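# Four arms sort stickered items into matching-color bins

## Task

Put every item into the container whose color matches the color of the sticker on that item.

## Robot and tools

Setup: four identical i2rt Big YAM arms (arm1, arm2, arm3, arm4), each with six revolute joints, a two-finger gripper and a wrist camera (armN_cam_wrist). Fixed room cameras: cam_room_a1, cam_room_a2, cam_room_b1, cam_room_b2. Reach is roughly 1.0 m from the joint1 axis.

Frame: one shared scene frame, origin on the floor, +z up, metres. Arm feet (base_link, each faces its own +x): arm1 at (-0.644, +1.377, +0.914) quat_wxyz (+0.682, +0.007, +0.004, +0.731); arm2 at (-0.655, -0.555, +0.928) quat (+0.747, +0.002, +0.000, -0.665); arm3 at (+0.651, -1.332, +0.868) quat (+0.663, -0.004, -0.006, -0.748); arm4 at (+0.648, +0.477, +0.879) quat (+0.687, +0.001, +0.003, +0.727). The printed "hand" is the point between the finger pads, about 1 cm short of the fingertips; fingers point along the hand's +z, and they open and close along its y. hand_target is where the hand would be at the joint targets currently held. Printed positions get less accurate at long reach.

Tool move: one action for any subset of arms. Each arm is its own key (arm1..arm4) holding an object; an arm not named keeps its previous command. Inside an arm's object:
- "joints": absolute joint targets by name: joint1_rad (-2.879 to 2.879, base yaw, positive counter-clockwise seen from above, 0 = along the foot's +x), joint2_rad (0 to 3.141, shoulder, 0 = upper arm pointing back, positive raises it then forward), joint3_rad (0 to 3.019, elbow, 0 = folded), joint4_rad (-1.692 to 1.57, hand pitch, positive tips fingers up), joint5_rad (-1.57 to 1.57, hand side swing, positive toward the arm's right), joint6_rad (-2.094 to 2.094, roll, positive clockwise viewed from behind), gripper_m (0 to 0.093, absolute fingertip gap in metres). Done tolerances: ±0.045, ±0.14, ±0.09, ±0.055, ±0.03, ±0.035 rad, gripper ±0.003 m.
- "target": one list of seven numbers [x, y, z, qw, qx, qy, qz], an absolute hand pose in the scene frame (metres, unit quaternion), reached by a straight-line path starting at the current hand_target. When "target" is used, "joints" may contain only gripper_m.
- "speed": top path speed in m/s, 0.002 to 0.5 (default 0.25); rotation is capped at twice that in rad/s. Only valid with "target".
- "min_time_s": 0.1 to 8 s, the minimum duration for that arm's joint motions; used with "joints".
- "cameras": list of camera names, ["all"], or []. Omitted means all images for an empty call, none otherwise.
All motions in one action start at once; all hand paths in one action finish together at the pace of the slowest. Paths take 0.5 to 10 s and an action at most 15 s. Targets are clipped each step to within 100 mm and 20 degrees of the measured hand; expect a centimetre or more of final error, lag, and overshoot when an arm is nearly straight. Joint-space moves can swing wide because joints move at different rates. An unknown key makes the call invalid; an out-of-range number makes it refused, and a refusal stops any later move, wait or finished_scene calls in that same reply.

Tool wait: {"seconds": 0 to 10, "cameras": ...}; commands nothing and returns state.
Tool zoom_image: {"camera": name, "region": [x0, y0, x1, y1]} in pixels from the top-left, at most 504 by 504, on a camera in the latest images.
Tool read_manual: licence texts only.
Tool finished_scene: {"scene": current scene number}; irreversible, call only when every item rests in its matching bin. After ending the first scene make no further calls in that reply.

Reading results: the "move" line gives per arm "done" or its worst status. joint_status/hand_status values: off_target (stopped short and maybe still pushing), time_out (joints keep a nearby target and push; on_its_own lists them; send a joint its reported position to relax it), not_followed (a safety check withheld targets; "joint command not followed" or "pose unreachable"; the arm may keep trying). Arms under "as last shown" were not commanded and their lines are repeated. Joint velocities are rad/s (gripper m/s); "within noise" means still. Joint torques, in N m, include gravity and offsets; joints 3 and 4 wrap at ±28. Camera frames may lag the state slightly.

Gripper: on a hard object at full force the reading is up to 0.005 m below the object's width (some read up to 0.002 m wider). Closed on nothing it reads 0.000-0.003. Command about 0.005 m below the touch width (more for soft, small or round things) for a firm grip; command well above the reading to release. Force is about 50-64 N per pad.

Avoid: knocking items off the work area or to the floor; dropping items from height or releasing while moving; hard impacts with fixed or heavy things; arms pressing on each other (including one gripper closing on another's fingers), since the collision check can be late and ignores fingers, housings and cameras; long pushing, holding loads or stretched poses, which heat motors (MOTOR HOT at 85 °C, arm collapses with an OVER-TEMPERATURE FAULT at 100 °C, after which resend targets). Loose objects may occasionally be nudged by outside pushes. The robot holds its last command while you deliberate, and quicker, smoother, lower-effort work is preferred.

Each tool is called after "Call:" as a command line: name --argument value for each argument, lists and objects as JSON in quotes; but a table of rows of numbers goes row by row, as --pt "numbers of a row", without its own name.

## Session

Call:
move --arm1 '{"joints":{"joint1_rad":1.5,"joint2_rad":0.65,"joint3_rad":1.43,"joint4_rad":-1.5,"joint5_rad":0,"joint6_rad":0},"min_time_s":2.5}' --arm2 '{"joints":{"joint1_rad":-1.5,"joint2_rad":0.65,"joint3_rad":1.43,"joint4_rad":-1.5,"joint5_rad":0,"joint6_rad":0},"min_time_s":2.5}' --arm4 '{"joints":{"joint1_rad":-1.5,"joint2_rad":0.65,"joint3_rad":1.43,"joint4_rad":-1.5,"joint5_rad":0,"joint6_rad":0},"min_time_s":2.5}' --arm3 '{"joints":{"joint1_rad":1.5,"joint2_rad":0.65,"joint3_rad":1.43,"joint4_rad":-1.5,"joint5_rad":0,"joint6_rad":0},"min_time_s":2.5}' --cameras '["all"]'

Call:
zoom_image --camera "cam_room_b1" --region '[0, 220, 440, 480]'

Call:
zoom_image --camera "cam_room_b2" --region '[180, 220, 660, 480]'

Scene clock: 3.10 s.
Joint torques (N m): arm1=[-1.2 4.6 13.97 2.17 -0.02 -0.06] | arm2=[0.32 1.38 12.21 3.03 0.12 -0.09] | arm3=[1.96 2.32 10.8 1.2 0.14 -0.11] | arm4=[0.56 2.32 7.02 0.8 0.18 0.16]
Motor temperatures (°C): arm1=[20 23 29 23 21 21 21] | arm2=[23 24 27 22 22 20 23] | arm3=[24 23 24 23 24 23 23] | arm4=[22 22 24 22 24 21 24]
Heat: arm1: hottest joint3_rad 29 °C; arm2: hottest joint3_rad 27 °C; arm3: hottest joint1_rad 24 °C; arm4: hottest joint3_rad 24 °C.
move: arm1 done; arm2 done; arm3 done; arm4 done
Joint velocities: within noise
arm1.joint_positions: joint1_rad=+1.493 joint2_rad=+0.638 joint3_rad=+1.376 joint4_rad=-1.519 joint5_rad=+0.001 joint6_rad=+0.008 gripper_m=+0.09397
arm1.joint_status: all done
arm1.hand: x=-0.8529 y=+1.3787 z=+1.4105 quat_wxyz=(-0.002, +0.920, -0.008, -0.392) (m; scene frame)
arm1.hand_target: x=-0.8551 y=+1.3768 z=+1.4363 quat_wxyz=(-0.002, +0.908, +0.000, -0.420) (m; scene frame)
arm1.hand_status: not commanded
arm2.joint_positions: joint1_rad=-1.495 joint2_rad=+0.639 joint3_rad=+1.395 joint4_rad=-1.520 joint5_rad=-0.003 joint6_rad=+0.015 gripper_m=+0.09397
arm2.joint_status: all done
arm2.hand: x=-0.8672 y=-0.5982 z=+1.4290 quat_wxyz=(-0.041, -0.916, -0.083, +0.389) (m; scene frame)
arm2.hand_target: x=-0.8718 y=-0.5975 z=+1.4464 quat_wxyz=(-0.037, -0.907, -0.086, +0.410) (m; scene frame)
arm2.hand_status: not commanded
arm3.joint_positions: joint1_rad=+1.489 joint2_rad=+0.641 joint3_rad=+1.395 joint4_rad=-1.493 joint5_rad=-0.003 joint6_rad=+0.007 gripper_m=+0.09397
arm3.joint_status: all done
arm3.hand: x=+0.8664 y=-1.3690 z=+1.3743 quat_wxyz=(-0.404, -0.092, -0.909, +0.045) (m; scene frame)
arm3.hand_target: x=+0.8657 y=-1.3668 z=+1.3871 quat_wxyz=(-0.412, -0.084, -0.906, +0.046) (m; scene frame)
arm3.hand_status: not commanded
arm4.joint_positions: joint1_rad=-1.497 joint2_rad=+0.641 joint3_rad=+1.432 joint4_rad=-1.488 joint5_rad=-0.003 joint6_rad=-0.014 gripper_m=+0.09397
arm4.joint_status: all done
arm4.hand: x=+0.8661 y=+0.5074 z=+1.4019 quat_wxyz=(-0.420, +0.067, -0.905, -0.024) (m; scene frame)
arm4.hand_target: x=+0.8681 y=+0.5065 z=+1.3969 quat_wxyz=(-0.410, +0.059, -0.910, -0.025) (m; scene frame)
arm4.hand_status: not commanded
pictures: arm1_cam_wrist, arm2_cam_wrist, arm3_cam_wrist, arm4_cam_wrist, cam_room_a1, cam_room_a2, cam_room_b1, cam_room_b2
Images, in order (width x height): arm1_cam_wrist 672x504, arm2_cam_wrist 672x504, arm3_cam_wrist 672x504, arm4_cam_wrist 672x504, cam_room_a1 672x504, cam_room_a2 672x504, cam_room_b1 672x504, cam_room_b2 672x504.

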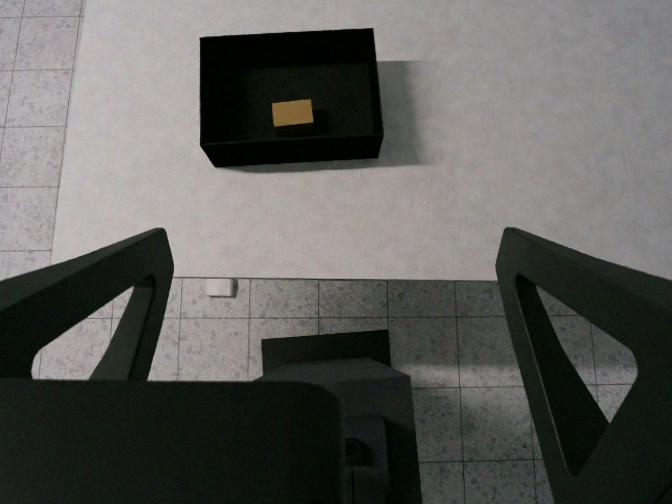

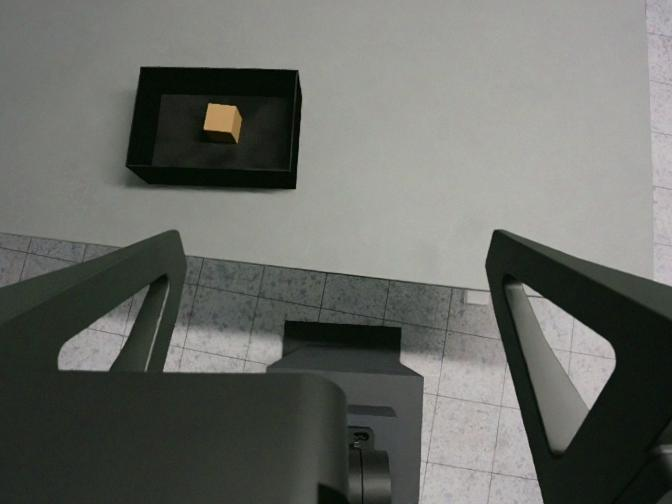

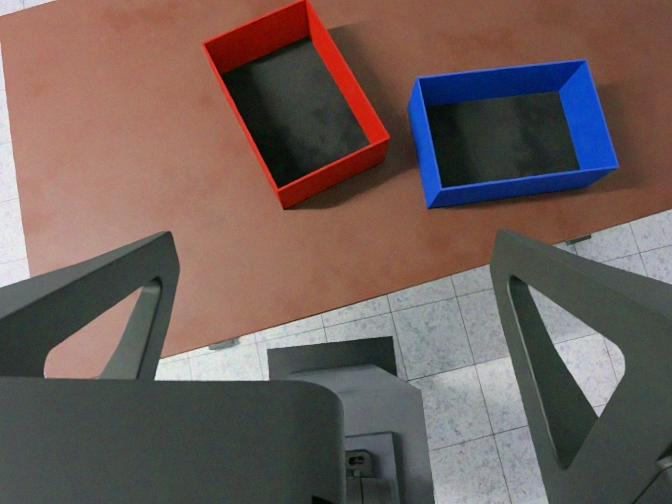

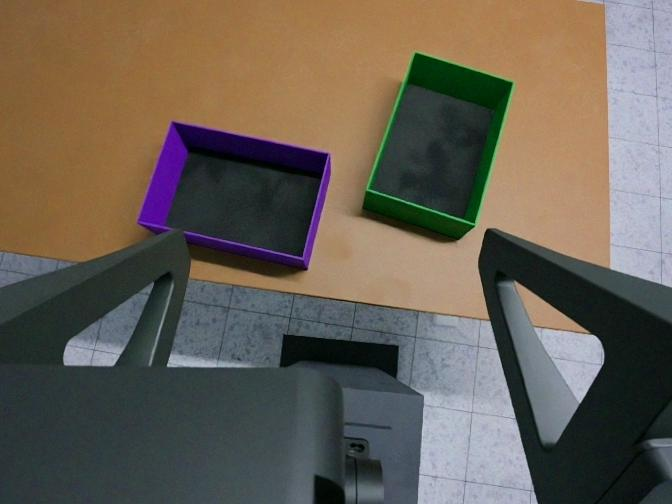

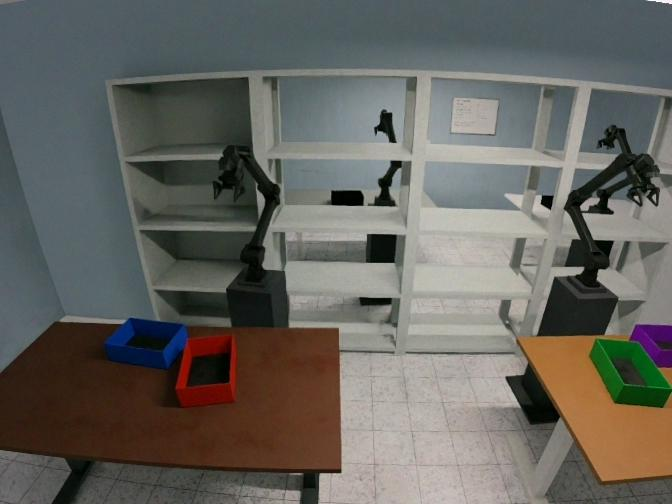

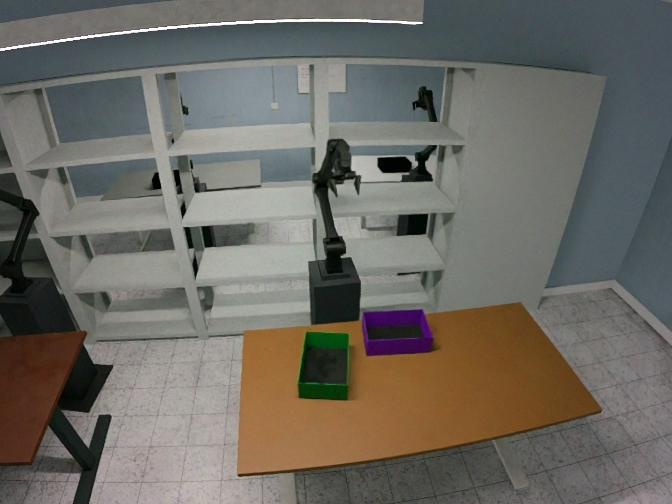

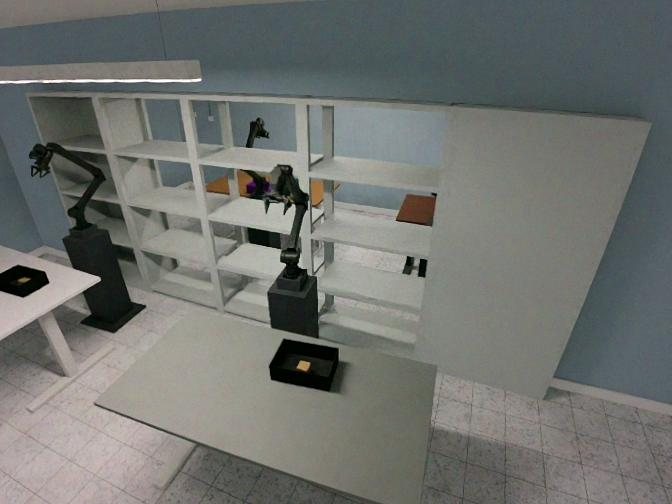

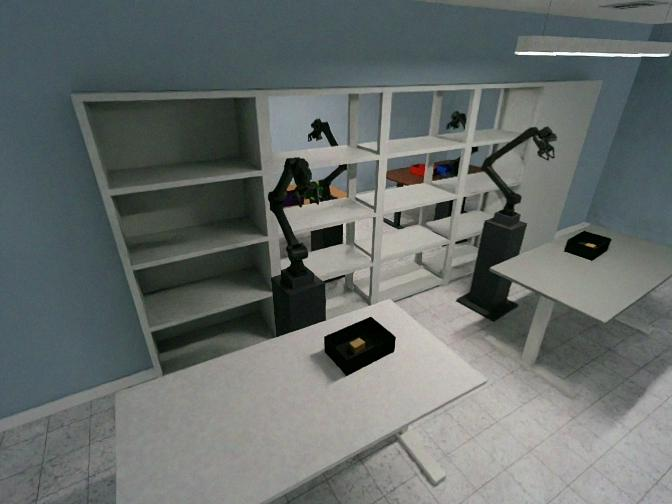

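Scaled by 1.145.

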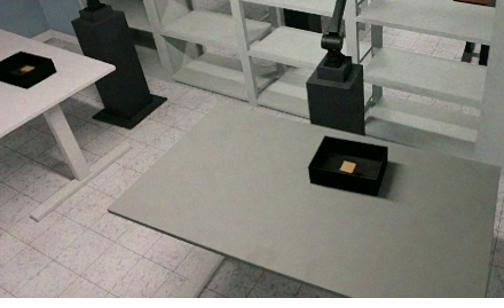

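Scaled by 1.050.

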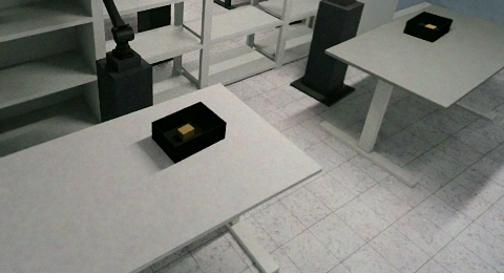

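Call:
zoom_image --camera "cam_room_b1" --region '[260, 325, 350, 395]'

Call:
zoom_image --camera "cam_room_b2" --region '[315, 310, 405, 380]'

Call:
zoom_image --camera "arm1_cam_wrist" --region '[190, 20, 390, 170]'

Call:
zoom_image --camera "arm2_cam_wrist" --region '[120, 50, 320, 200]'

Scaled by 5.600.

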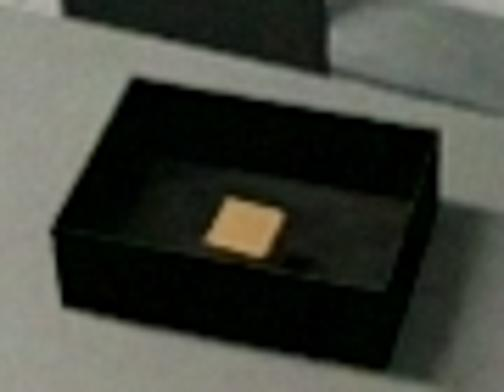

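Scaled by 5.600.

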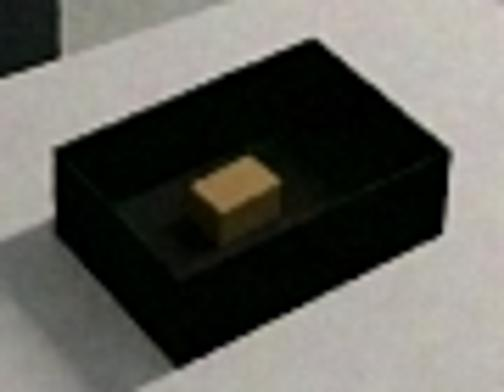

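Scaled by 2.520.

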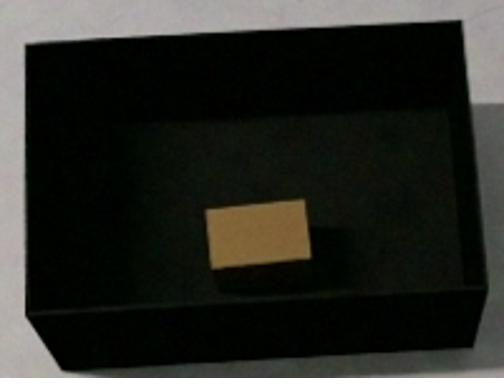

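Scaled by 2.520.

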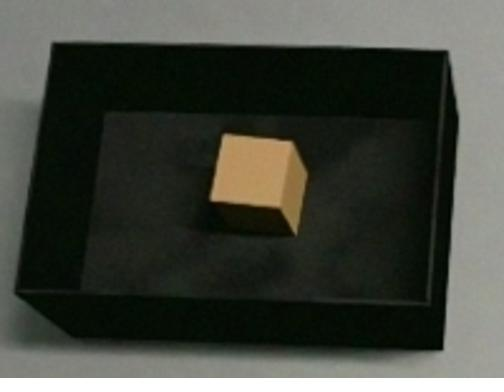

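Call:
move --arm1 '{"target":[-1.215,1.33,0.98,0,0.669,0.743,0],"speed":0.3}' --arm2 '{"target":[-1.2,-0.87,0.96,0,0.999,0.0436,0],"speed":0.3}' --arm3 '{"joints":{"joint2_rad":0.65,"joint3_rad":1.2,"joint4_rad":-0.9},"min_time_s":3}' --arm4 '{"joints":{"joint1_rad":0.88,"joint2_rad":0.65,"joint3_rad":1.2,"joint4_rad":-0.9},"min_time_s":4}' --cameras '["arm1_cam_wrist","arm2_cam_wrist"]'

Scene clock: 34.23 s.
Joint torques (N m): arm1=[-1.03 -14.97 14.19 -0.06 0.04 -0.05] | arm2=[1.32 -21.07 14.13 0.14 -0.13 0.22] | arm3=[1.96 0.5 8.49 2.62 0.13 -0.11] | arm4=[0.67 0.15 8.4 2.18 0.17 0.15]
Motor temperatures (°C): arm1=[20 23 32 23 21 21 21] | arm2=[23 24 30 22 22 20 23] | arm3=[24 23 26 23 24 23 23] | arm4=[22 22 28 22 24 21 24]
Heat: arm1: hottest joint3_rad 32 °C; arm2: hottest joint3_rad 30 °C; arm3: hottest joint3_rad 26 °C; arm4: hottest joint3_rad 28 °C.
move: arm1 off_target; arm2 off_target; arm3 done; arm4 done
Joint velocities: within noise
arm1.joint_positions: joint1_rad=+1.576 joint2_rad=+1.953 joint3_rad=+1.491 joint4_rad=-1.168 joint5_rad=-0.005 joint6_rad=-1.586 gripper_m=+0.09398
arm1.joint_status: not commanded
arm1.hand: x=-1.1947 y=+1.3358 z=+0.9615 quat_wxyz=(+0.016, +0.675, +0.738, +0.015) (m; scene frame)
arm1.hand_target: x=-1.2139 y=+1.3301 z=+0.9804 quat_wxyz=(+0.000, +0.669, +0.743, +0.000) (m; scene frame)
arm1.hand_status: off_target (0.028 m and 2.7 deg from the pose sent, 0.565 m and 104.9 deg at the start)
arm2.joint_positions: joint1_rad=-1.173 joint2_rad=+2.083 joint3_rad=+1.672 joint4_rad=-1.177 joint5_rad=+0.002 joint6_rad=+0.422 gripper_m=+0.09397
arm2.joint_status: not commanded
arm2.hand: x=-1.1886 y=-0.8563 z=+0.9532 quat_wxyz=(+0.006, -0.999, -0.046, -0.008) (m; scene frame)
arm2.hand_target: x=-1.1994 y=-0.8696 z=+0.9602 quat_wxyz=(+0.000, -0.999, -0.044, +0.001) (m; scene frame)
arm2.hand_status: off_target (0.019 m and 1.2 deg from the pose sent, 0.636 m and 46.4 deg at the start)
arm3.joint_positions: joint1_rad=+1.489 joint2_rad=+0.643 joint3_rad=+1.207 joint4_rad=-0.918 joint5_rad=-0.003 joint6_rad=+0.007 gripper_m=+0.09397
arm3.joint_status: all done
arm3.hand: x=+0.9589 y=-1.3877 z=+1.3986 quat_wxyz=(-0.570, -0.081, -0.816, +0.060) (m; scene frame)
arm3.hand_target: x=+0.9646 y=-1.3858 z=+1.3969 quat_wxyz=(-0.572, -0.075, -0.815, +0.060) (m; scene frame)
arm3.hand_status: not commanded
arm4.joint_positions: joint1_rad=+0.878 joint2_rad=+0.641 joint3_rad=+1.201 joint4_rad=-0.921 joint5_rad=-0.002 joint6_rad=-0.013 gripper_m=+0.09398
arm4.joint_status: all done
arm4.hand: x=+0.3974 y=+0.6662 z=+1.4066 quat_wxyz=(-0.179, +0.782, -0.253, -0.541) (m; scene frame)
arm4.hand_target: x=+0.3928 y=+0.6693 z=+1.4079 quat_wxyz=(-0.177, +0.778, -0.257, -0.546) (m; scene frame)
arm4.hand_status: not commanded
pictures: arm1_cam_wrist, arm2_cam_wrist
Images, in order (width x height): arm1_cam_wrist 672x504, arm2_cam_wrist 672x504.

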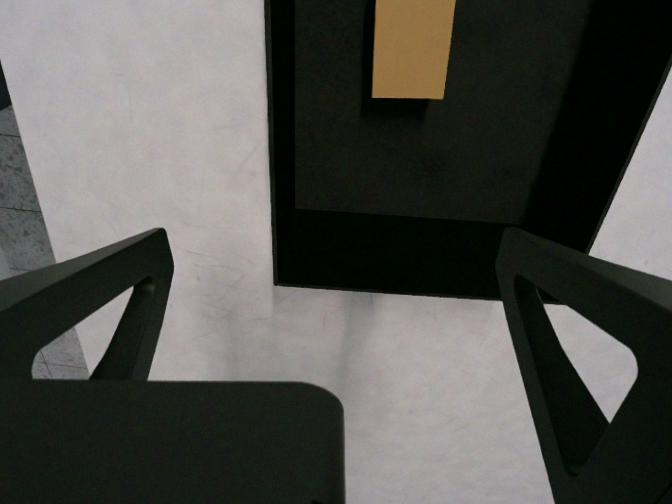

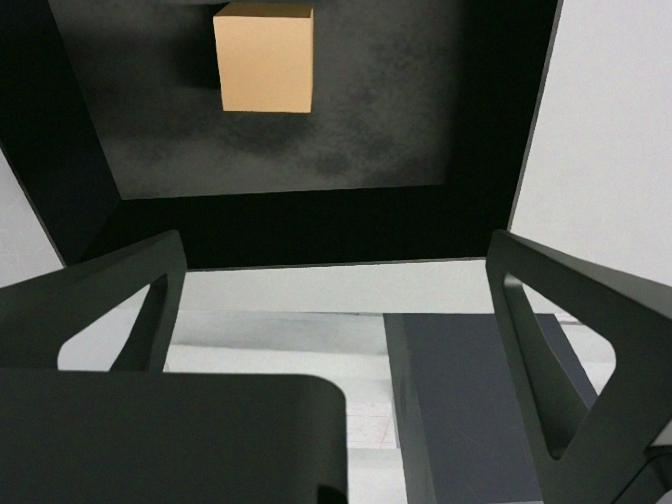

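Call:
move --arm1 '{"target":[-1.245,1.319,0.86,0,0.669,0.743,0],"speed":0.2,"joints":{"gripper_m":0.075}}' --arm2 '{"target":[-1.191,-0.908,0.86,0,0.999,0.0436,0],"speed":0.2}' --cameras '["arm1_cam_wrist","arm2_cam_wrist"]'

Scene clock: 48.17 s.
Joint torques (N m): arm1=[-0.73 -16.79 12.62 0.65 -0.02 0.11] | arm2=[0.85 -22.07 12.07 1.13 -0.11 0.21] | arm3=[2.08 0.56 8.51 2.62 0.13 -0.1] | arm4=[0.62 0.38 8.4 2.25 0.13 0.16]
Motor temperatures (°C): arm1=[20 24 35 23 21 21 21] | arm2=[23 25 33 22 22 20 23] | arm3=[24 23 27 23 24 23 23] | arm4=[22 22 29 22 24 21 24]
Heat: arm1: hottest joint3_rad 35 °C; arm2: hottest joint3_rad 33 °C; arm3: hottest joint3_rad 27 °C; arm4: hottest joint3_rad 29 °C.
move: arm1 off_target; arm2 off_target
Joint velocities: within noise
arm1.joint_positions: joint1_rad=+1.589 joint2_rad=+2.174 joint3_rad=+1.517 joint4_rad=-0.987 joint5_rad=-0.005 joint6_rad=-1.586 gripper_m=+0.07506
arm1.joint_status: all done
arm1.hand: x=-1.2197 y=+1.3270 z=+0.8463 quat_wxyz=(+0.020, +0.670, +0.742, +0.021) (m; scene frame)
arm1.hand_target: x=-1.2439 y=+1.3190 z=+0.8610 quat_wxyz=(+0.000, +0.669, +0.743, +0.000) (m; scene frame)
arm1.hand_status: off_target (0.030 m and 3.3 deg from the pose sent, 0.114 m and 2.7 deg at the start)
arm2.joint_positions: joint1_rad=-1.107 joint2_rad=+2.234 joint3_rad=+1.672 joint4_rad=-1.033 joint5_rad=+0.001 joint6_rad=+0.480 gripper_m=+0.09397
arm2.joint_status: not commanded
arm2.hand: x=-1.1784 y=-0.8975 z=+0.8615 quat_wxyz=(+0.008, -0.999, -0.050, -0.011) (m; scene frame)
arm2.hand_target: x=-1.1906 y=-0.9076 z=+0.8603 quat_wxyz=(+0.000, -0.999, -0.044, +0.000) (m; scene frame)
arm2.hand_status: off_target (0.016 m and 1.8 deg from the pose sent, 0.107 m and 1.2 deg at the start)
arm3, arm4: as last shown
pictures: arm1_cam_wrist, arm2_cam_wrist
Images, in order (width x height): arm1_cam_wrist 672x504, arm2_cam_wrist 672x504.

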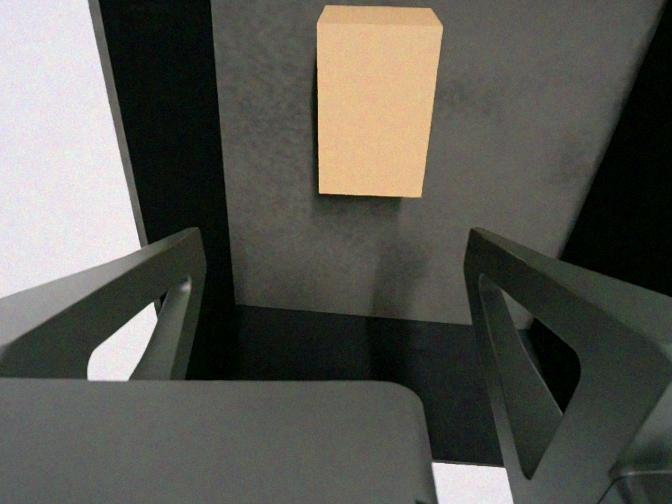

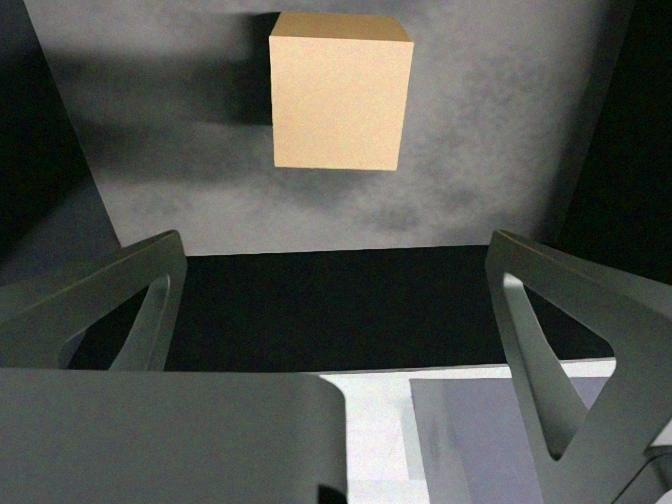

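Call:
move --arm1 '{"target":[-1.253,1.311,0.795,0,0.669,0.743,0],"speed":0.15}' --arm2 '{"target":[-1.186,-0.91,0.785,0,0.999,0.0436,0],"speed":0.15}' --cameras '["arm1_cam_wrist","arm2_cam_wrist"]'

Scene clock: 59.30 s.
Joint torques (N m): arm1=[-0.44 -17.73 11.78 0.66 -0.01 0.1] | arm2=[1.44 -22.24 9.91 1.18 -0.1 0.2] | arm3=[2.08 0.38 8.47 2.59 0.13 -0.12] | arm4=[0.79 0.5 8.44 2.26 0.12 0.16]
Motor temperatures (°C): arm1=[20 24 35 23 21 21 21] | arm2=[23 26 33 22 22 20 23] | arm3=[24 23 28 23 24 23 23] | arm4=[22 22 30 22 24 21 24]
Heat: arm1: hottest joint3_rad 35 °C; arm2: hottest joint3_rad 33 °C; arm3: hottest joint3_rad 28 °C; arm4: hottest joint3_rad 30 °C.
move: arm1 off_target; arm2 off_target
Joint velocities: within noise
arm1.joint_positions: joint1_rad=+1.601 joint2_rad=+2.295 joint3_rad=+1.542 joint4_rad=-0.887 joint5_rad=-0.005 joint6_rad=-1.575 gripper_m=+0.07506
arm1.joint_status: not commanded
arm1.hand: x=-1.2278 y=+1.3192 z=+0.7834 quat_wxyz=(+0.019, +0.670, +0.742, +0.020) (m; scene frame)
arm1.hand_target: x=-1.2521 y=+1.3109 z=+0.7960 quat_wxyz=(+0.000, +0.669, +0.743, +0.000) (m; scene frame)
arm1.hand_status: off_target (0.029 m and 3.1 deg from the pose sent, 0.063 m and 3.3 deg at the start)
arm2.joint_positions: joint1_rad=-1.107 joint2_rad=+2.345 joint3_rad=+1.672 joint4_rad=-0.903 joint5_rad=+0.001 joint6_rad=+0.488 gripper_m=+0.09397
arm2.joint_status: not commanded
arm2.hand: x=-1.1841 y=-0.9014 z=+0.7939 quat_wxyz=(+0.003, -0.999, -0.047, -0.003) (m; scene frame)
arm2.hand_target: x=-1.1858 y=-0.9098 z=+0.7853 quat_wxyz=(+0.000, -0.999, -0.044, +0.000) (m; scene frame)
arm2.hand_status: off_target (0.013 m and 0.6 deg from the pose sent, 0.078 m and 1.8 deg at the start)
arm3, arm4: as last shown
pictures: arm1_cam_wrist, arm2_cam_wrist
Images, in order (width x height): arm1_cam_wrist 672x504, arm2_cam_wrist 672x504.

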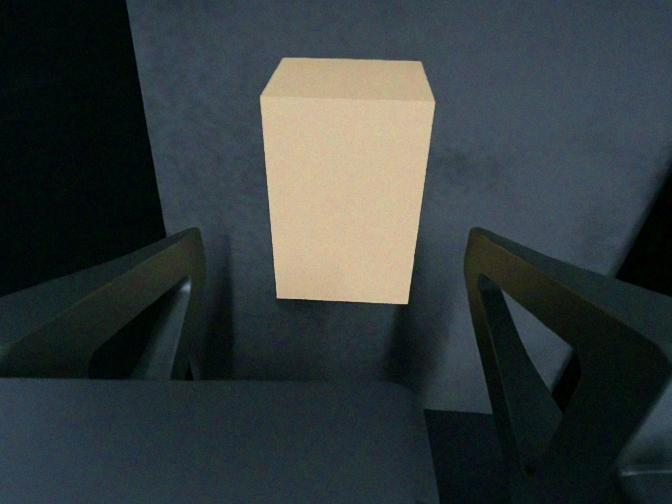

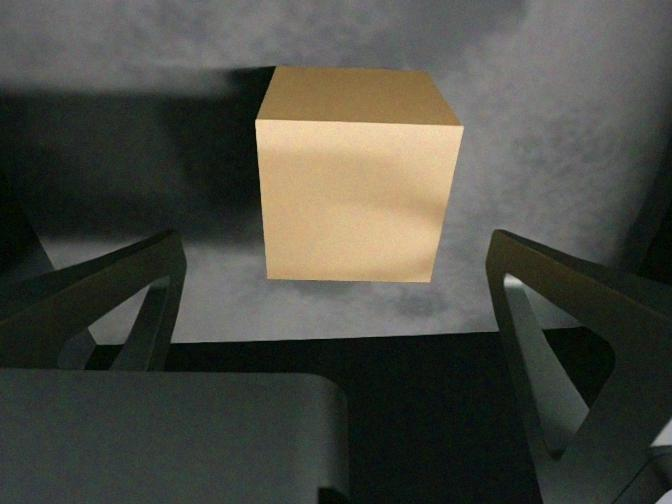

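Call:
move --arm1 '{"target":[-1.253,1.3105,0.747,0,0.669,0.743,0],"speed":0.12}' --arm2 '{"target":[-1.187,-0.902,0.735,0,0.999,0.0436,0],"speed":0.12}' --cameras '["arm1_cam_wrist","arm2_cam_wrist"]'

Scene clock: 69.57 s.
Joint torques (N m): arm1=[-0.62 -18.08 10.74 0.75 -0.06 0.09] | arm2=[0.62 -22.12 9.61 1.16 -0.1 0.11] | arm3=[2.08 0.44 8.5 2.63 0.12 -0.11] | arm4=[0.91 0.5 8.43 2.11 0.18 0.19]
Motor temperatures (°C): arm1=[20 24 35 23 21 21 21] | arm2=[23 26 33 22 22 20 23] | arm3=[24 23 28 23 24 23 23] | arm4=[22 22 31 22 24 21 24]
Heat: arm1: hottest joint3_rad 35 °C; arm2: hottest joint3_rad 33 °C; arm3: hottest joint3_rad 28 °C; arm4: hottest joint3_rad 31 °C.
move: arm1 off_target; arm2 off_target
Joint velocities: within noise
arm1.joint_positions: joint1_rad=+1.601 joint2_rad=+2.378 joint3_rad=+1.554 joint4_rad=-0.811 joint5_rad=-0.005 joint6_rad=-1.573 gripper_m=+0.07506
arm1.joint_status: not commanded
arm1.hand: x=-1.2294 y=+1.3192 z=+0.7385 quat_wxyz=(+0.017, +0.670, +0.742, +0.018) (m; scene frame)
arm1.hand_target: x=-1.2521 y=+1.3104 z=+0.7478 quat_wxyz=(+0.000, +0.669, +0.743, +0.000) (m; scene frame)
arm1.hand_status: off_target (0.027 m and 2.8 deg from the pose sent, 0.045 m and 3.2 deg at the start)
arm2.joint_positions: joint1_rad=-1.107 joint2_rad=+2.424 joint3_rad=+1.672 joint4_rad=-0.823 joint5_rad=+0.001 joint6_rad=+0.488 gripper_m=+0.09397
arm2.joint_status: not commanded
arm2.hand: x=-1.1816 y=-0.8997 z=+0.7455 quat_wxyz=(+0.003, -0.999, -0.047, -0.002) (m; scene frame)
arm2.hand_target: x=-1.1867 y=-0.9018 z=+0.7352 quat_wxyz=(+0.000, -0.999, -0.044, +0.000) (m; scene frame)
arm2.hand_status: off_target (0.012 m and 0.6 deg from the pose sent, 0.059 m and 0.6 deg at the start)
arm3, arm4: as last shown
pictures: arm1_cam_wrist, arm2_cam_wrist
Images, in order (width x height): arm1_cam_wrist 672x504, arm2_cam_wrist 672x504.

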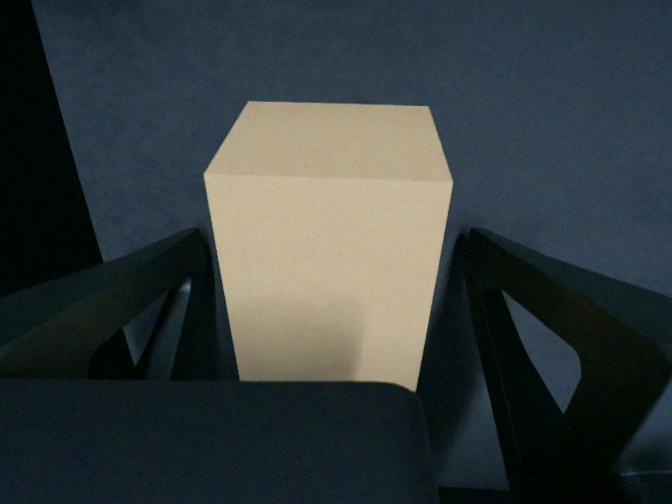

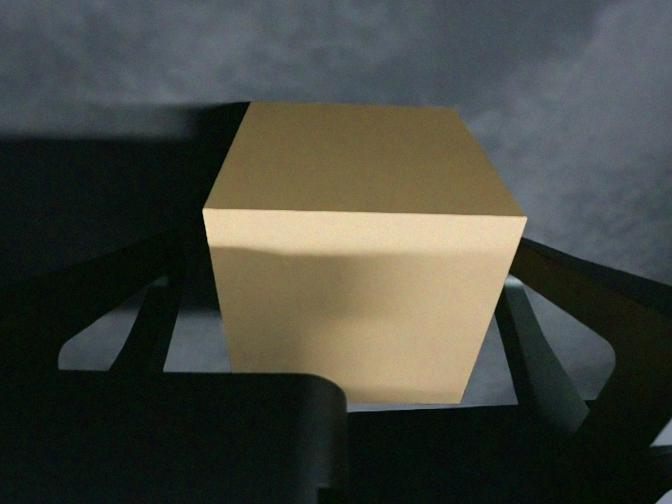

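Call:
move --arm1 '{"joints":{"gripper_m":0.02}}' --arm2 '{"joints":{"gripper_m":0.03}}' --cameras '["arm1_cam_wrist","arm2_cam_wrist"]'

Call:
move --arm1 '{"target":[-1.21,1.32,0.95,0,0.669,0.743,0],"speed":0.25}' --arm2 '{"target":[-1.17,-0.9,0.95,0,0.999,0.0436,0],"speed":0.25}'

Call:
move --arm1 '{"joints":{"joint2_rad":0.65,"joint3_rad":1.15,"joint4_rad":-0.8,"joint6_rad":0},"min_time_s":3}' --arm2 '{"joints":{"joint2_rad":0.65,"joint3_rad":1.15,"joint4_rad":-0.8,"joint6_rad":0},"min_time_s":3}' --cameras '["arm1_cam_wrist","arm2_cam_wrist","cam_room_b1","cam_room_b2"]'

Call:
zoom_image --camera "cam_room_b1" --region '[180, 120, 380, 320]'

Call:
zoom_image --camera "cam_room_b2" --region '[250, 140, 450, 340]'

Scene clock: 78.53 s.
Joint torques (N m): arm1=[-0.79 -17.96 10.5 0.47 -0.05 0.08] | arm2=[0.56 -22.3 9.57 1.16 -0.04 0.1] | arm3=[1.96 0.44 8.51 2.61 0.13 -0.12] | arm4=[0.79 0.21 8.46 2.18 0.15 0.16]
Motor temperatures (°C): arm1=[20 25 35 23 21 21 21] | arm2=[23 27 33 22 22 20 23] | arm3=[24 23 28 23 24 23 23] | arm4=[22 22 32 22 24 21 24]
Heat: arm1: hottest joint3_rad 35 °C; arm2: hottest joint3_rad 33 °C; arm3: hottest joint3_rad 28 °C; arm4: hottest joint3_rad 32 °C.
move: arm1 off_target; arm2 off_target
Joint velocities: within noise
arm1.joint_positions: joint1_rad=+1.601 joint2_rad=+2.378 joint3_rad=+1.557 joint4_rad=-0.810 joint5_rad=-0.005 joint6_rad=-1.573 gripper_m=+0.04437
arm1.joint_status: gripper_m off_target (ended at +0.04440, target +0.02000)
arm1.hand: x=-1.2314 y=+1.3190 z=+0.7393 quat_wxyz=(+0.015, +0.670, +0.742, +0.016) (m; scene frame)
arm1.hand_target: x=-1.2521 y=+1.3105 z=+0.7478 quat_wxyz=(+0.000, +0.669, +0.743, +0.000) (m; scene frame)
arm1.hand_status: not commanded
arm2.joint_positions: joint1_rad=-1.107 joint2_rad=+2.424 joint3_rad=+1.672 joint4_rad=-0.822 joint5_rad=+0.000 joint6_rad=+0.488 gripper_m=+0.05297
arm2.joint_status: gripper_m off_target (ended at +0.05300, target +0.03000)
arm2.hand: x=-1.1817 y=-0.9000 z=+0.7455 quat_wxyz=(+0.002, -0.999, -0.047, -0.002) (m; scene frame)
arm2.hand_target: x=-1.1868 y=-0.9018 z=+0.7352 quat_wxyz=(+0.000, -0.999, -0.044, +0.000) (m; scene frame)
arm2.hand_status: not commanded
arm3, arm4: as last shown
pictures: arm1_cam_wrist, arm2_cam_wrist
Images, in order (width x height): arm1_cam_wrist 672x504, arm2_cam_wrist 672x504.

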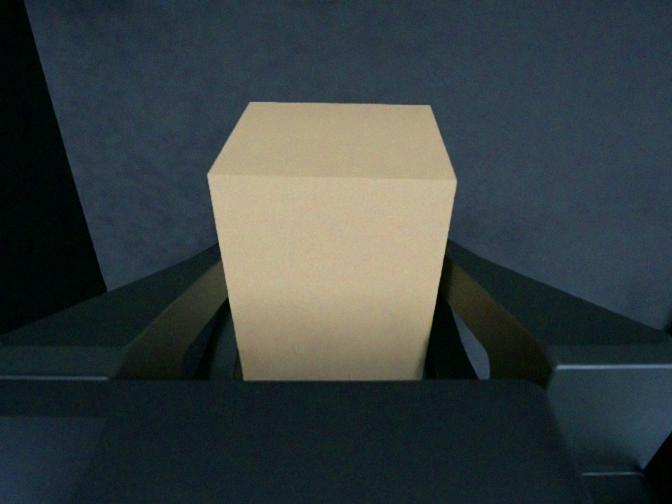

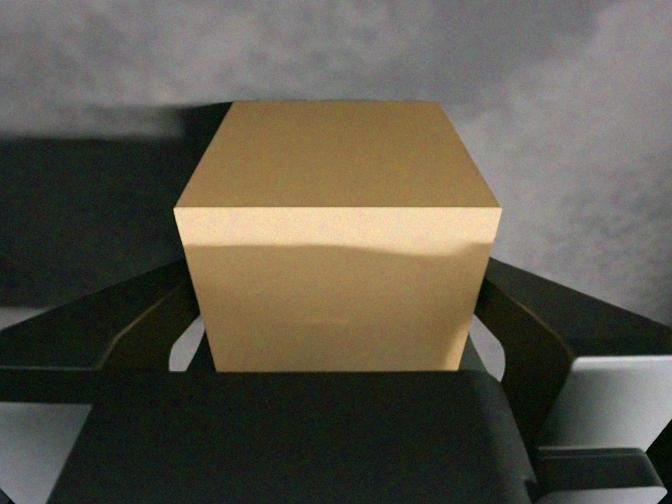

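Scene clock: 80.10 s.
Joint torques (N m): arm1=[-1.2 -16.38 9.35 -0.08 -0.06 0] | arm2=[1.55 -23 11.88 0.14 -0.05 0.21] | arm3=[2.02 0.5 8.5 2.62 0.13 -0.11] | arm4=[0.97 0.09 8.43 2.22 0.18 0.18]
Motor temperatures (°C): arm1=[20 25 35 23 21 21 21] | arm2=[23 27 33 22 22 20 23] | arm3=[24 23 28 23 24 23 23] | arm4=[22 22 32 22 24 21 24]
Heat: arm1: hottest joint3_rad 35 °C; arm2: hottest joint3_rad 33 °C; arm3: hottest joint3_rad 28 °C; arm4: hottest joint3_rad 32 °C.
move: arm1 done; arm2 off_target
Joint velocities: within noise
arm1.joint_positions: joint1_rad=+1.601 joint2_rad=+1.989 joint3_rad=+1.499 joint4_rad=-1.098 joint5_rad=-0.005 joint6_rad=-1.573 gripper_m=+0.04437
arm1.joint_status: not commanded
arm1.hand: x=-1.2108 y=+1.3202 z=+0.9437 quat_wxyz=(+0.001, +0.670, +0.742, +0.000) (m; scene frame)
arm1.hand_target: x=-1.2100 y=+1.3200 z=+0.9500 quat_wxyz=(+0.000, +0.669, +0.743, +0.000) (m; scene frame)
arm1.hand_status: done (0.006 m and 0.2 deg from the pose sent, 0.212 m and 2.6 deg at the start)
arm2.joint_positions: joint1_rad=-1.107 joint2_rad=+2.093 joint3_rad=+1.648 joint4_rad=-1.142 joint5_rad=+0.000 joint6_rad=+0.488 gripper_m=+0.05297
arm2.joint_status: not commanded
arm2.hand: x=-1.1657 y=-0.8901 z=+0.9388 quat_wxyz=(+0.005, -0.999, -0.046, -0.008) (m; scene frame)
arm2.hand_target: x=-1.1697 y=-0.8997 z=+0.9501 quat_wxyz=(+0.000, -0.999, -0.044, +0.000) (m; scene frame)
arm2.hand_status: off_target (0.016 m and 1.1 deg from the pose sent, 0.205 m and 0.5 deg at the start)
arm3, arm4: as last shown
pictures: none

Scene clock: 83.77 s.
Joint torques (N m): arm1=[-2.49 2.43 11.07 2.48 0.06 0.11] | arm2=[1.44 -1.26 10.25 3.55 -0.11 -0.09] | arm3=[1.85 0.44 8.5 2.61 0.12 -0.12] | arm4=[0.97 0.79 8.4 2.11 0.18 0.16]
Motor temperatures (°C): arm1=[20 25 35 23 21 21 21] | arm2=[23 27 32 22 22 20 23] | arm3=[24 23 28 23 24 23 23] | arm4=[22 22 32 22 24 21 24]
Heat: arm1: hottest joint3_rad 35 °C; arm2: hottest joint3_rad 32 °C; arm3: hottest joint3_rad 28 °C; arm4: hottest joint3_rad 32 °C.
move: arm1 done; arm2 done
Joint velocities: within noise
arm1.joint_positions: joint1_rad=+1.601 joint2_rad=+0.643 joint3_rad=+1.147 joint4_rad=-0.822 joint5_rad=-0.005 joint6_rad=-0.008 gripper_m=+0.04438
arm1.joint_status: all done
arm1.hand: x=-0.9635 y=+1.3428 z=+1.4377 quat_wxyz=(+0.027, +0.804, +0.046, -0.592) (m; scene frame)
arm1.hand_target: x=-0.9675 y=+1.3423 z=+1.4426 quat_wxyz=(+0.030, +0.799, +0.042, -0.599) (m; scene frame)
arm1.hand_status: not commanded
arm2.joint_positions: joint1_rad=-1.107 joint2_rad=+0.645 joint3_rad=+1.160 joint4_rad=-0.824 joint5_rad=+0.000 joint6_rad=+0.014 gripper_m=+0.05297
arm2.joint_status: all done
arm2.hand: x=-0.9311 y=-0.7371 z=+1.4520 quat_wxyz=(-0.172, -0.776, -0.226, +0.563) (m; scene frame)
arm2.hand_target: x=-0.9335 y=-0.7425 z=+1.4507 quat_wxyz=(-0.172, -0.771, -0.235, +0.567) (m; scene frame)
arm2.hand_status: not commanded
arm3, arm4: as last shown
pictures: arm1_cam_wrist, arm2_cam_wrist, cam_room_b1, cam_room_b2
Images, in order (width x height): arm1_cam_wrist 672x504, arm2_cam_wrist 672x504, cam_room_b1 672x504, cam_room_b2 672x504.

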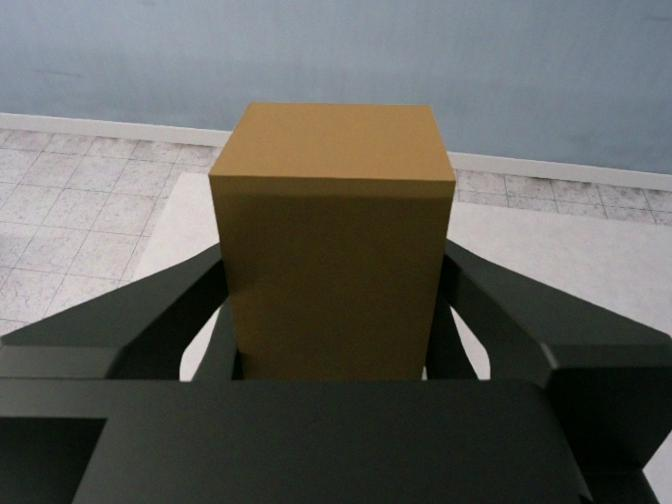

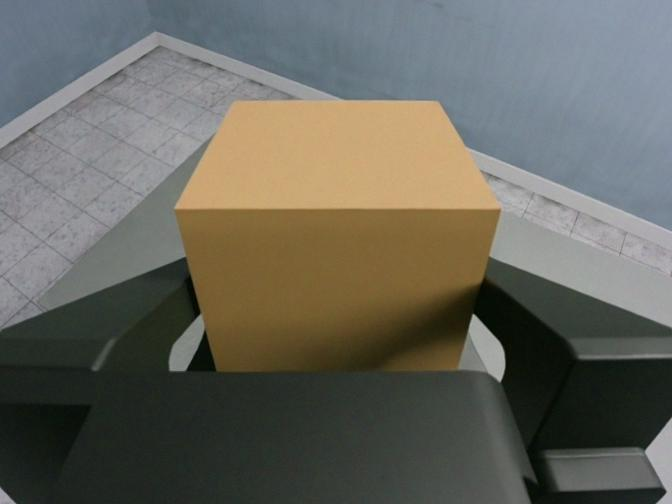

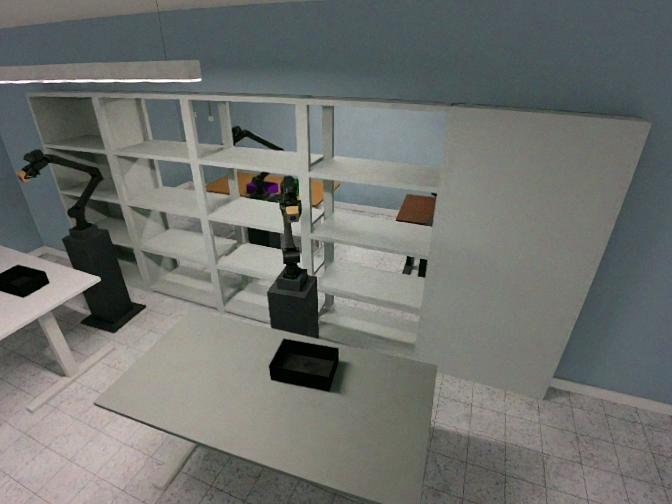

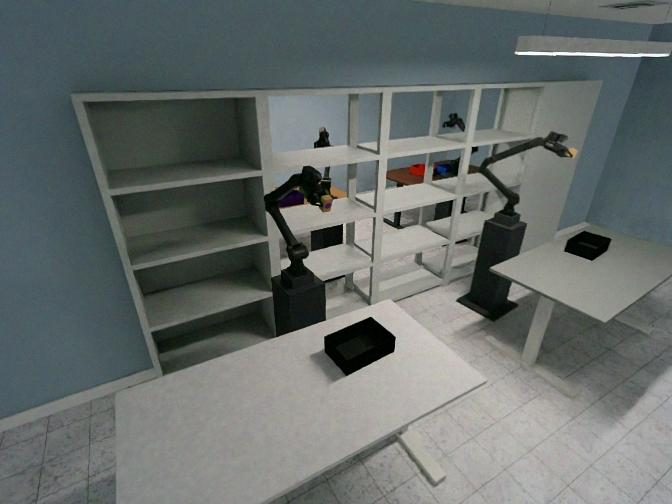

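Scaled by 2.520.

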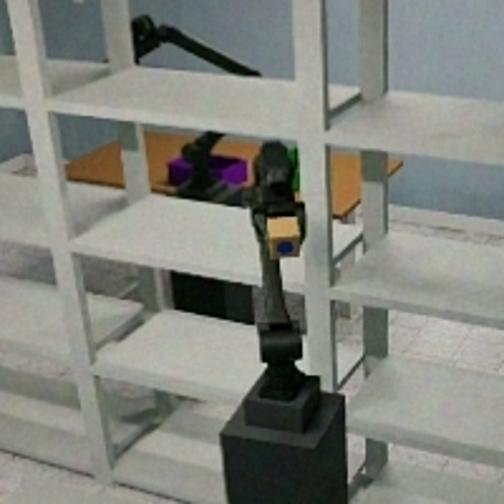

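Scaled by 2.520.

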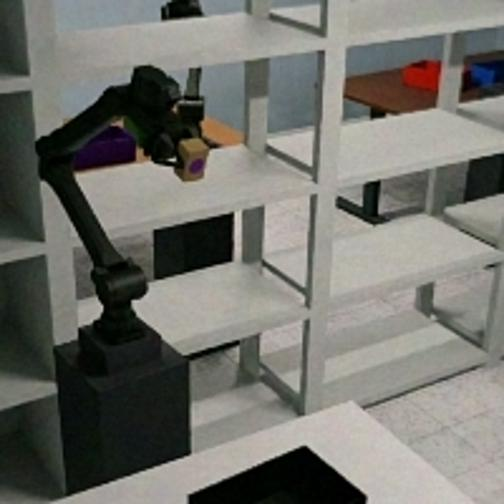

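Call:
move --arm1 '{"joints":{"joint1_rad":-2.22},"min_time_s":5}' --arm2 '{"joints":{"joint1_rad":0.9},"min_time_s":4}' --arm3 '{"joints":{"joint1_rad":-1.95},"min_time_s":4.5}'

Call:
move --arm1 '{"target":[-0.25,1.103,1.17,0.6539,0.2178,0.6951,-0.2049],"speed":0.25}' --arm2 '{"target":[-0.26,-0.79,1.17,0.6513,0.1958,0.7108,-0.1794],"speed":0.25}'

Call:
move --arm1 '{"target":[-0.015,0.94,1.08,0.6539,0.2178,0.6951,-0.2049],"speed":0.2}' --arm2 '{"target":[-0.015,-0.936,1.08,0.6513,0.1958,0.7108,-0.1794],"speed":0.2}' --cameras '["arm1_cam_wrist","arm2_cam_wrist","arm3_cam_wrist","arm4_cam_wrist"]'

Scene clock: 100.67 s.
Joint torques (N m): arm1=[-2.14 1.61 11.26 2.47 0.06 0.11] | arm2=[0.91 -1.26 10.26 3.56 -0.04 -0.08] | arm3=[0.62 -0.09 8.58 2.55 -0.02 -0.11] | arm4=[0.73 0.26 8.5 2.22 0.15 0.15]
Motor temperatures (°C): arm1=[20 25 34 23 21 21 22] | arm2=[23 26 32 22 22 20 24] | arm3=[24 23 29 23 24 23 23] | arm4=[22 22 32 22 24 21 24]
Heat: arm1: hottest joint3_rad 34 °C; arm2: hottest joint3_rad 32 °C; arm3: hottest joint3_rad 29 °C; arm4: hottest joint3_rad 32 °C.
move: arm1 done; arm2 done; arm3 done
Joint velocities: within noise
arm1.joint_positions: joint1_rad=-2.215 joint2_rad=+0.643 joint3_rad=+1.147 joint4_rad=-0.822 joint5_rad=-0.005 joint6_rad=-0.007 gripper_m=+0.04439
arm1.joint_status: all done
arm1.hand: x=-0.3587 y=+1.1968 z=+1.4276 quat_wxyz=(-0.555, -0.225, -0.783, +0.167) (m; scene frame)
arm1.hand_target: x=-0.3564 y=+1.1931 z=+1.4325 quat_wxyz=(-0.563, -0.229, -0.776, +0.169) (m; scene frame)
arm1.hand_status: not commanded
arm2.joint_positions: joint1_rad=+0.897 joint2_rad=+0.645 joint3_rad=+1.160 joint4_rad=-0.824 joint5_rad=-0.001 joint6_rad=+0.014 gripper_m=+0.05297
arm2.joint_status: all done
arm2.hand: x=-0.3771 y=-0.7309 z=+1.4531 quat_wxyz=(-0.569, -0.228, -0.775, +0.156) (m; scene frame)
arm2.hand_target: x=-0.3722 y=-0.7326 z=+1.4517 quat_wxyz=(-0.572, -0.220, -0.774, +0.160) (m; scene frame)
arm2.hand_status: not commanded
arm3.joint_positions: joint1_rad=-1.940 joint2_rad=+0.644 joint3_rad=+1.207 joint4_rad=-0.918 joint5_rad=+0.001 joint6_rad=+0.007 gripper_m=+0.09399
arm3.joint_status: all done
arm3.hand: x=+0.3724 y=-1.1754 z=+1.3948 quat_wxyz=(+0.132, -0.797, +0.206, +0.553) (m; scene frame)
arm3.hand_target: x=+0.3696 y=-1.1705 z=+1.3933 quat_wxyz=(+0.136, -0.795, +0.206, +0.554) (m; scene frame)
arm3.hand_status: not commanded
arm4: as last shown
pictures: none

Scene clock: 102.70 s.
Joint torques (N m): arm1=[-2.67 -5.13 11.03 2.63 0.11 0.08] | arm2=[1.61 -7.65 9.95 3.66 0.15 -0.08] | arm3=[0.62 0.03 8.58 2.62 -0.02 -0.11] | arm4=[1.03 0.32 8.39 2.1 0.16 0.15]
Motor temperatures (°C): arm1=[20 25 34 23 21 21 22] | arm2=[23 26 32 22 22 20 24] | arm3=[24 23 29 23 24 23 23] | arm4=[22 22 33 22 24 21 24]
Heat: arm1: hottest joint3_rad 34 °C; arm2: hottest joint3_rad 32 °C; arm3: hottest joint3_rad 29 °C; arm4: hottest joint3_rad 33 °C.
move: arm1 off_target; arm2 done
Joint velocities: within noise
arm1.joint_positions: joint1_rad=-2.242 joint2_rad=+1.138 joint3_rad=+0.481 joint4_rad=+0.567 joint5_rad=-0.008 joint6_rad=-0.002 gripper_m=+0.04439
arm1.joint_status: not commanded
arm1.hand: x=-0.2486 y=+1.1089 z=+1.1540 quat_wxyz=(-0.639, -0.215, -0.711, +0.198) (m; scene frame)
arm1.hand_target: x=-0.2502 y=+1.1032 z=+1.1699 quat_wxyz=(-0.654, -0.218, -0.695, +0.205) (m; scene frame)
arm1.hand_status: off_target (0.017 m and 2.7 deg from the pose sent, 0.295 m and 15.7 deg at the start)
arm2.joint_positions: joint1_rad=+0.914 joint2_rad=+1.105 joint3_rad=+0.441 joint4_rad=+0.550 joint5_rad=+0.004 joint6_rad=+0.012 gripper_m=+0.05297
arm2.joint_status: not commanded
arm2.hand: x=-0.2617 y=-0.7935 z=+1.1640 quat_wxyz=(-0.643, -0.206, -0.717, +0.174) (m; scene frame)
arm2.hand_target: x=-0.2601 y=-0.7900 z=+1.1700 quat_wxyz=(-0.651, -0.196, -0.711, +0.179) (m; scene frame)
arm2.hand_status: done (0.007 m and 1.8 deg from the pose sent, 0.312 m and 12.8 deg at the start)
arm3: as last shown
arm4.joint_positions: joint1_rad=+0.878 joint2_rad=+0.641 joint3_rad=+1.201 joint4_rad=-0.921 joint5_rad=-0.002 joint6_rad=-0.013 gripper_m=+0.09398
arm4.joint_status: not commanded
arm4.hand: x=+0.3974 y=+0.6662 z=+1.4066 quat_wxyz=(-0.179, +0.782, -0.253, -0.541) (m; scene frame)
arm4.hand_target: x=+0.3928 y=+0.6693 z=+1.4079 quat_wxyz=(-0.177, +0.778, -0.257, -0.546) (m; scene frame)
arm4.hand_status: not commanded
pictures: none

Scene clock: 104.80 s.
Joint torques (N m): arm1=[-2.61 -15.68 13.75 1.61 0.06 0.11] | arm2=[1.2 -18.08 13.2 2.19 -0.02 -0.08] | arm3=[0.62 -0.03 8.57 2.61 -0.02 -0.12] | arm4=[1.14 -0.03 8.43 2.09 0.13 0.18]
Motor temperatures (°C): arm1=[20 25 35 23 21 21 22] | arm2=[23 26 32 22 22 20 24] | arm3=[24 23 29 23 24 23 23] | arm4=[22 22 33 22 24 21 24]
Heat: arm1: hottest joint3_rad 35 °C; arm2: hottest joint3_rad 32 °C; arm3: hottest joint3_rad 29 °C; arm4: hottest joint3_rad 33 °C.
move: arm1 off_target; arm2 off_target
Joint velocities: within noise
arm1.joint_positions: joint1_rad=-2.242 joint2_rad=+1.977 joint3_rad=+1.174 joint4_rad=+0.713 joint5_rad=-0.005 joint6_rad=-0.001 gripper_m=+0.04439
arm1.joint_status: not commanded
arm1.hand: x=-0.0262 y=+0.9545 z=+1.0577 quat_wxyz=(-0.639, -0.216, -0.711, +0.200) (m; scene frame)
arm1.hand_target: x=-0.0166 y=+0.9411 z=+1.0804 quat_wxyz=(-0.654, -0.218, -0.695, +0.205) (m; scene frame)
arm1.hand_status: off_target (0.029 m and 2.6 deg from the pose sent, 0.298 m and 2.7 deg at the start)
arm2.joint_positions: joint1_rad=+0.914 joint2_rad=+1.956 joint3_rad=+1.112 joint4_rad=+0.737 joint5_rad=+0.004 joint6_rad=+0.011 gripper_m=+0.05297
arm2.joint_status: not commanded
arm2.hand: x=-0.0320 y=-0.9308 z=+1.0717 quat_wxyz=(-0.645, -0.205, -0.715, +0.175) (m; scene frame)
arm2.hand_target: x=-0.0162 y=-0.9353 z=+1.0802 quat_wxyz=(-0.651, -0.196, -0.711, +0.179) (m; scene frame)
arm2.hand_status: off_target (0.020 m and 1.5 deg from the pose sent, 0.297 m and 1.8 deg at the start)
arm3, arm4: as last shown
pictures: arm1_cam_wrist, arm2_cam_wrist, arm3_cam_wrist, arm4_cam_wrist
Images, in order (width x height): arm1_cam_wrist 672x504, arm2_cam_wrist 672x504, arm3_cam_wrist 672x504, arm4_cam_wrist 672x504.

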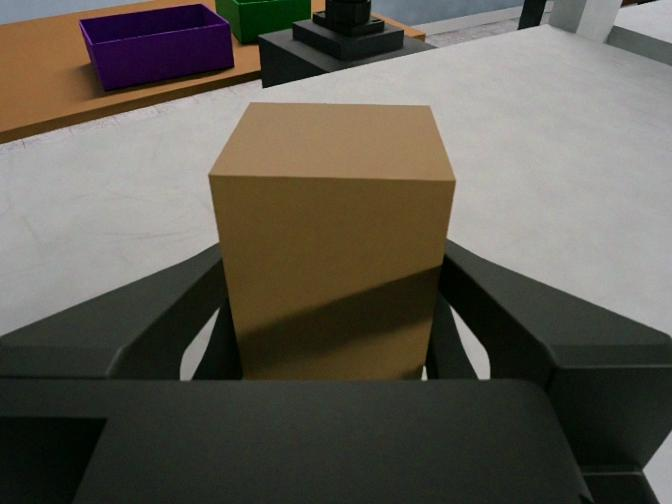

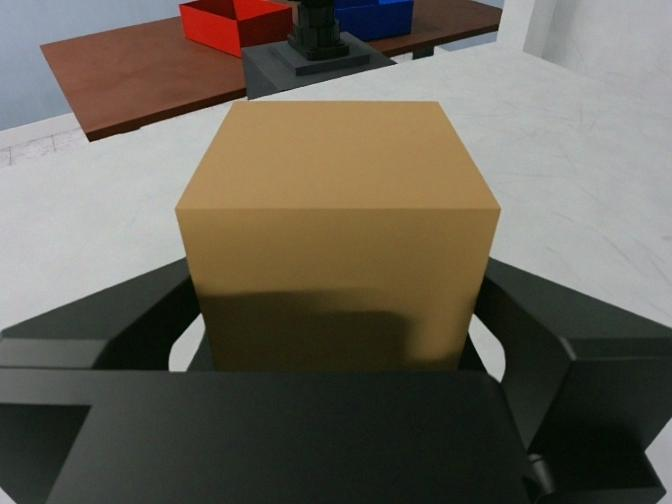

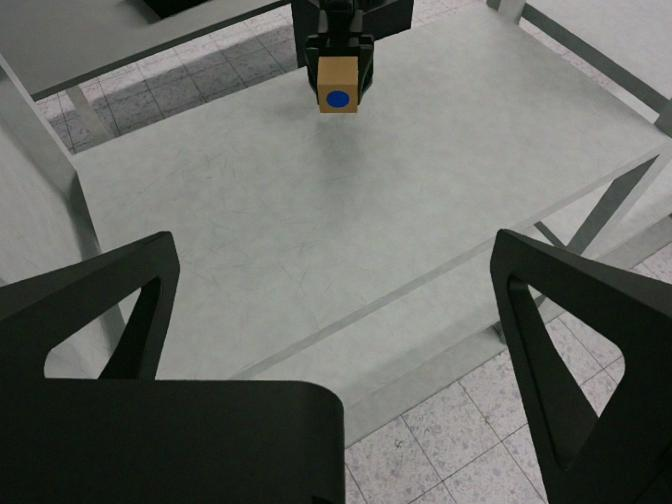

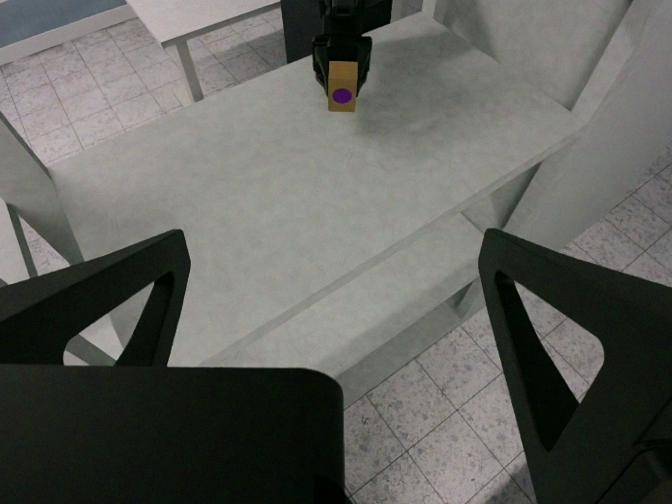

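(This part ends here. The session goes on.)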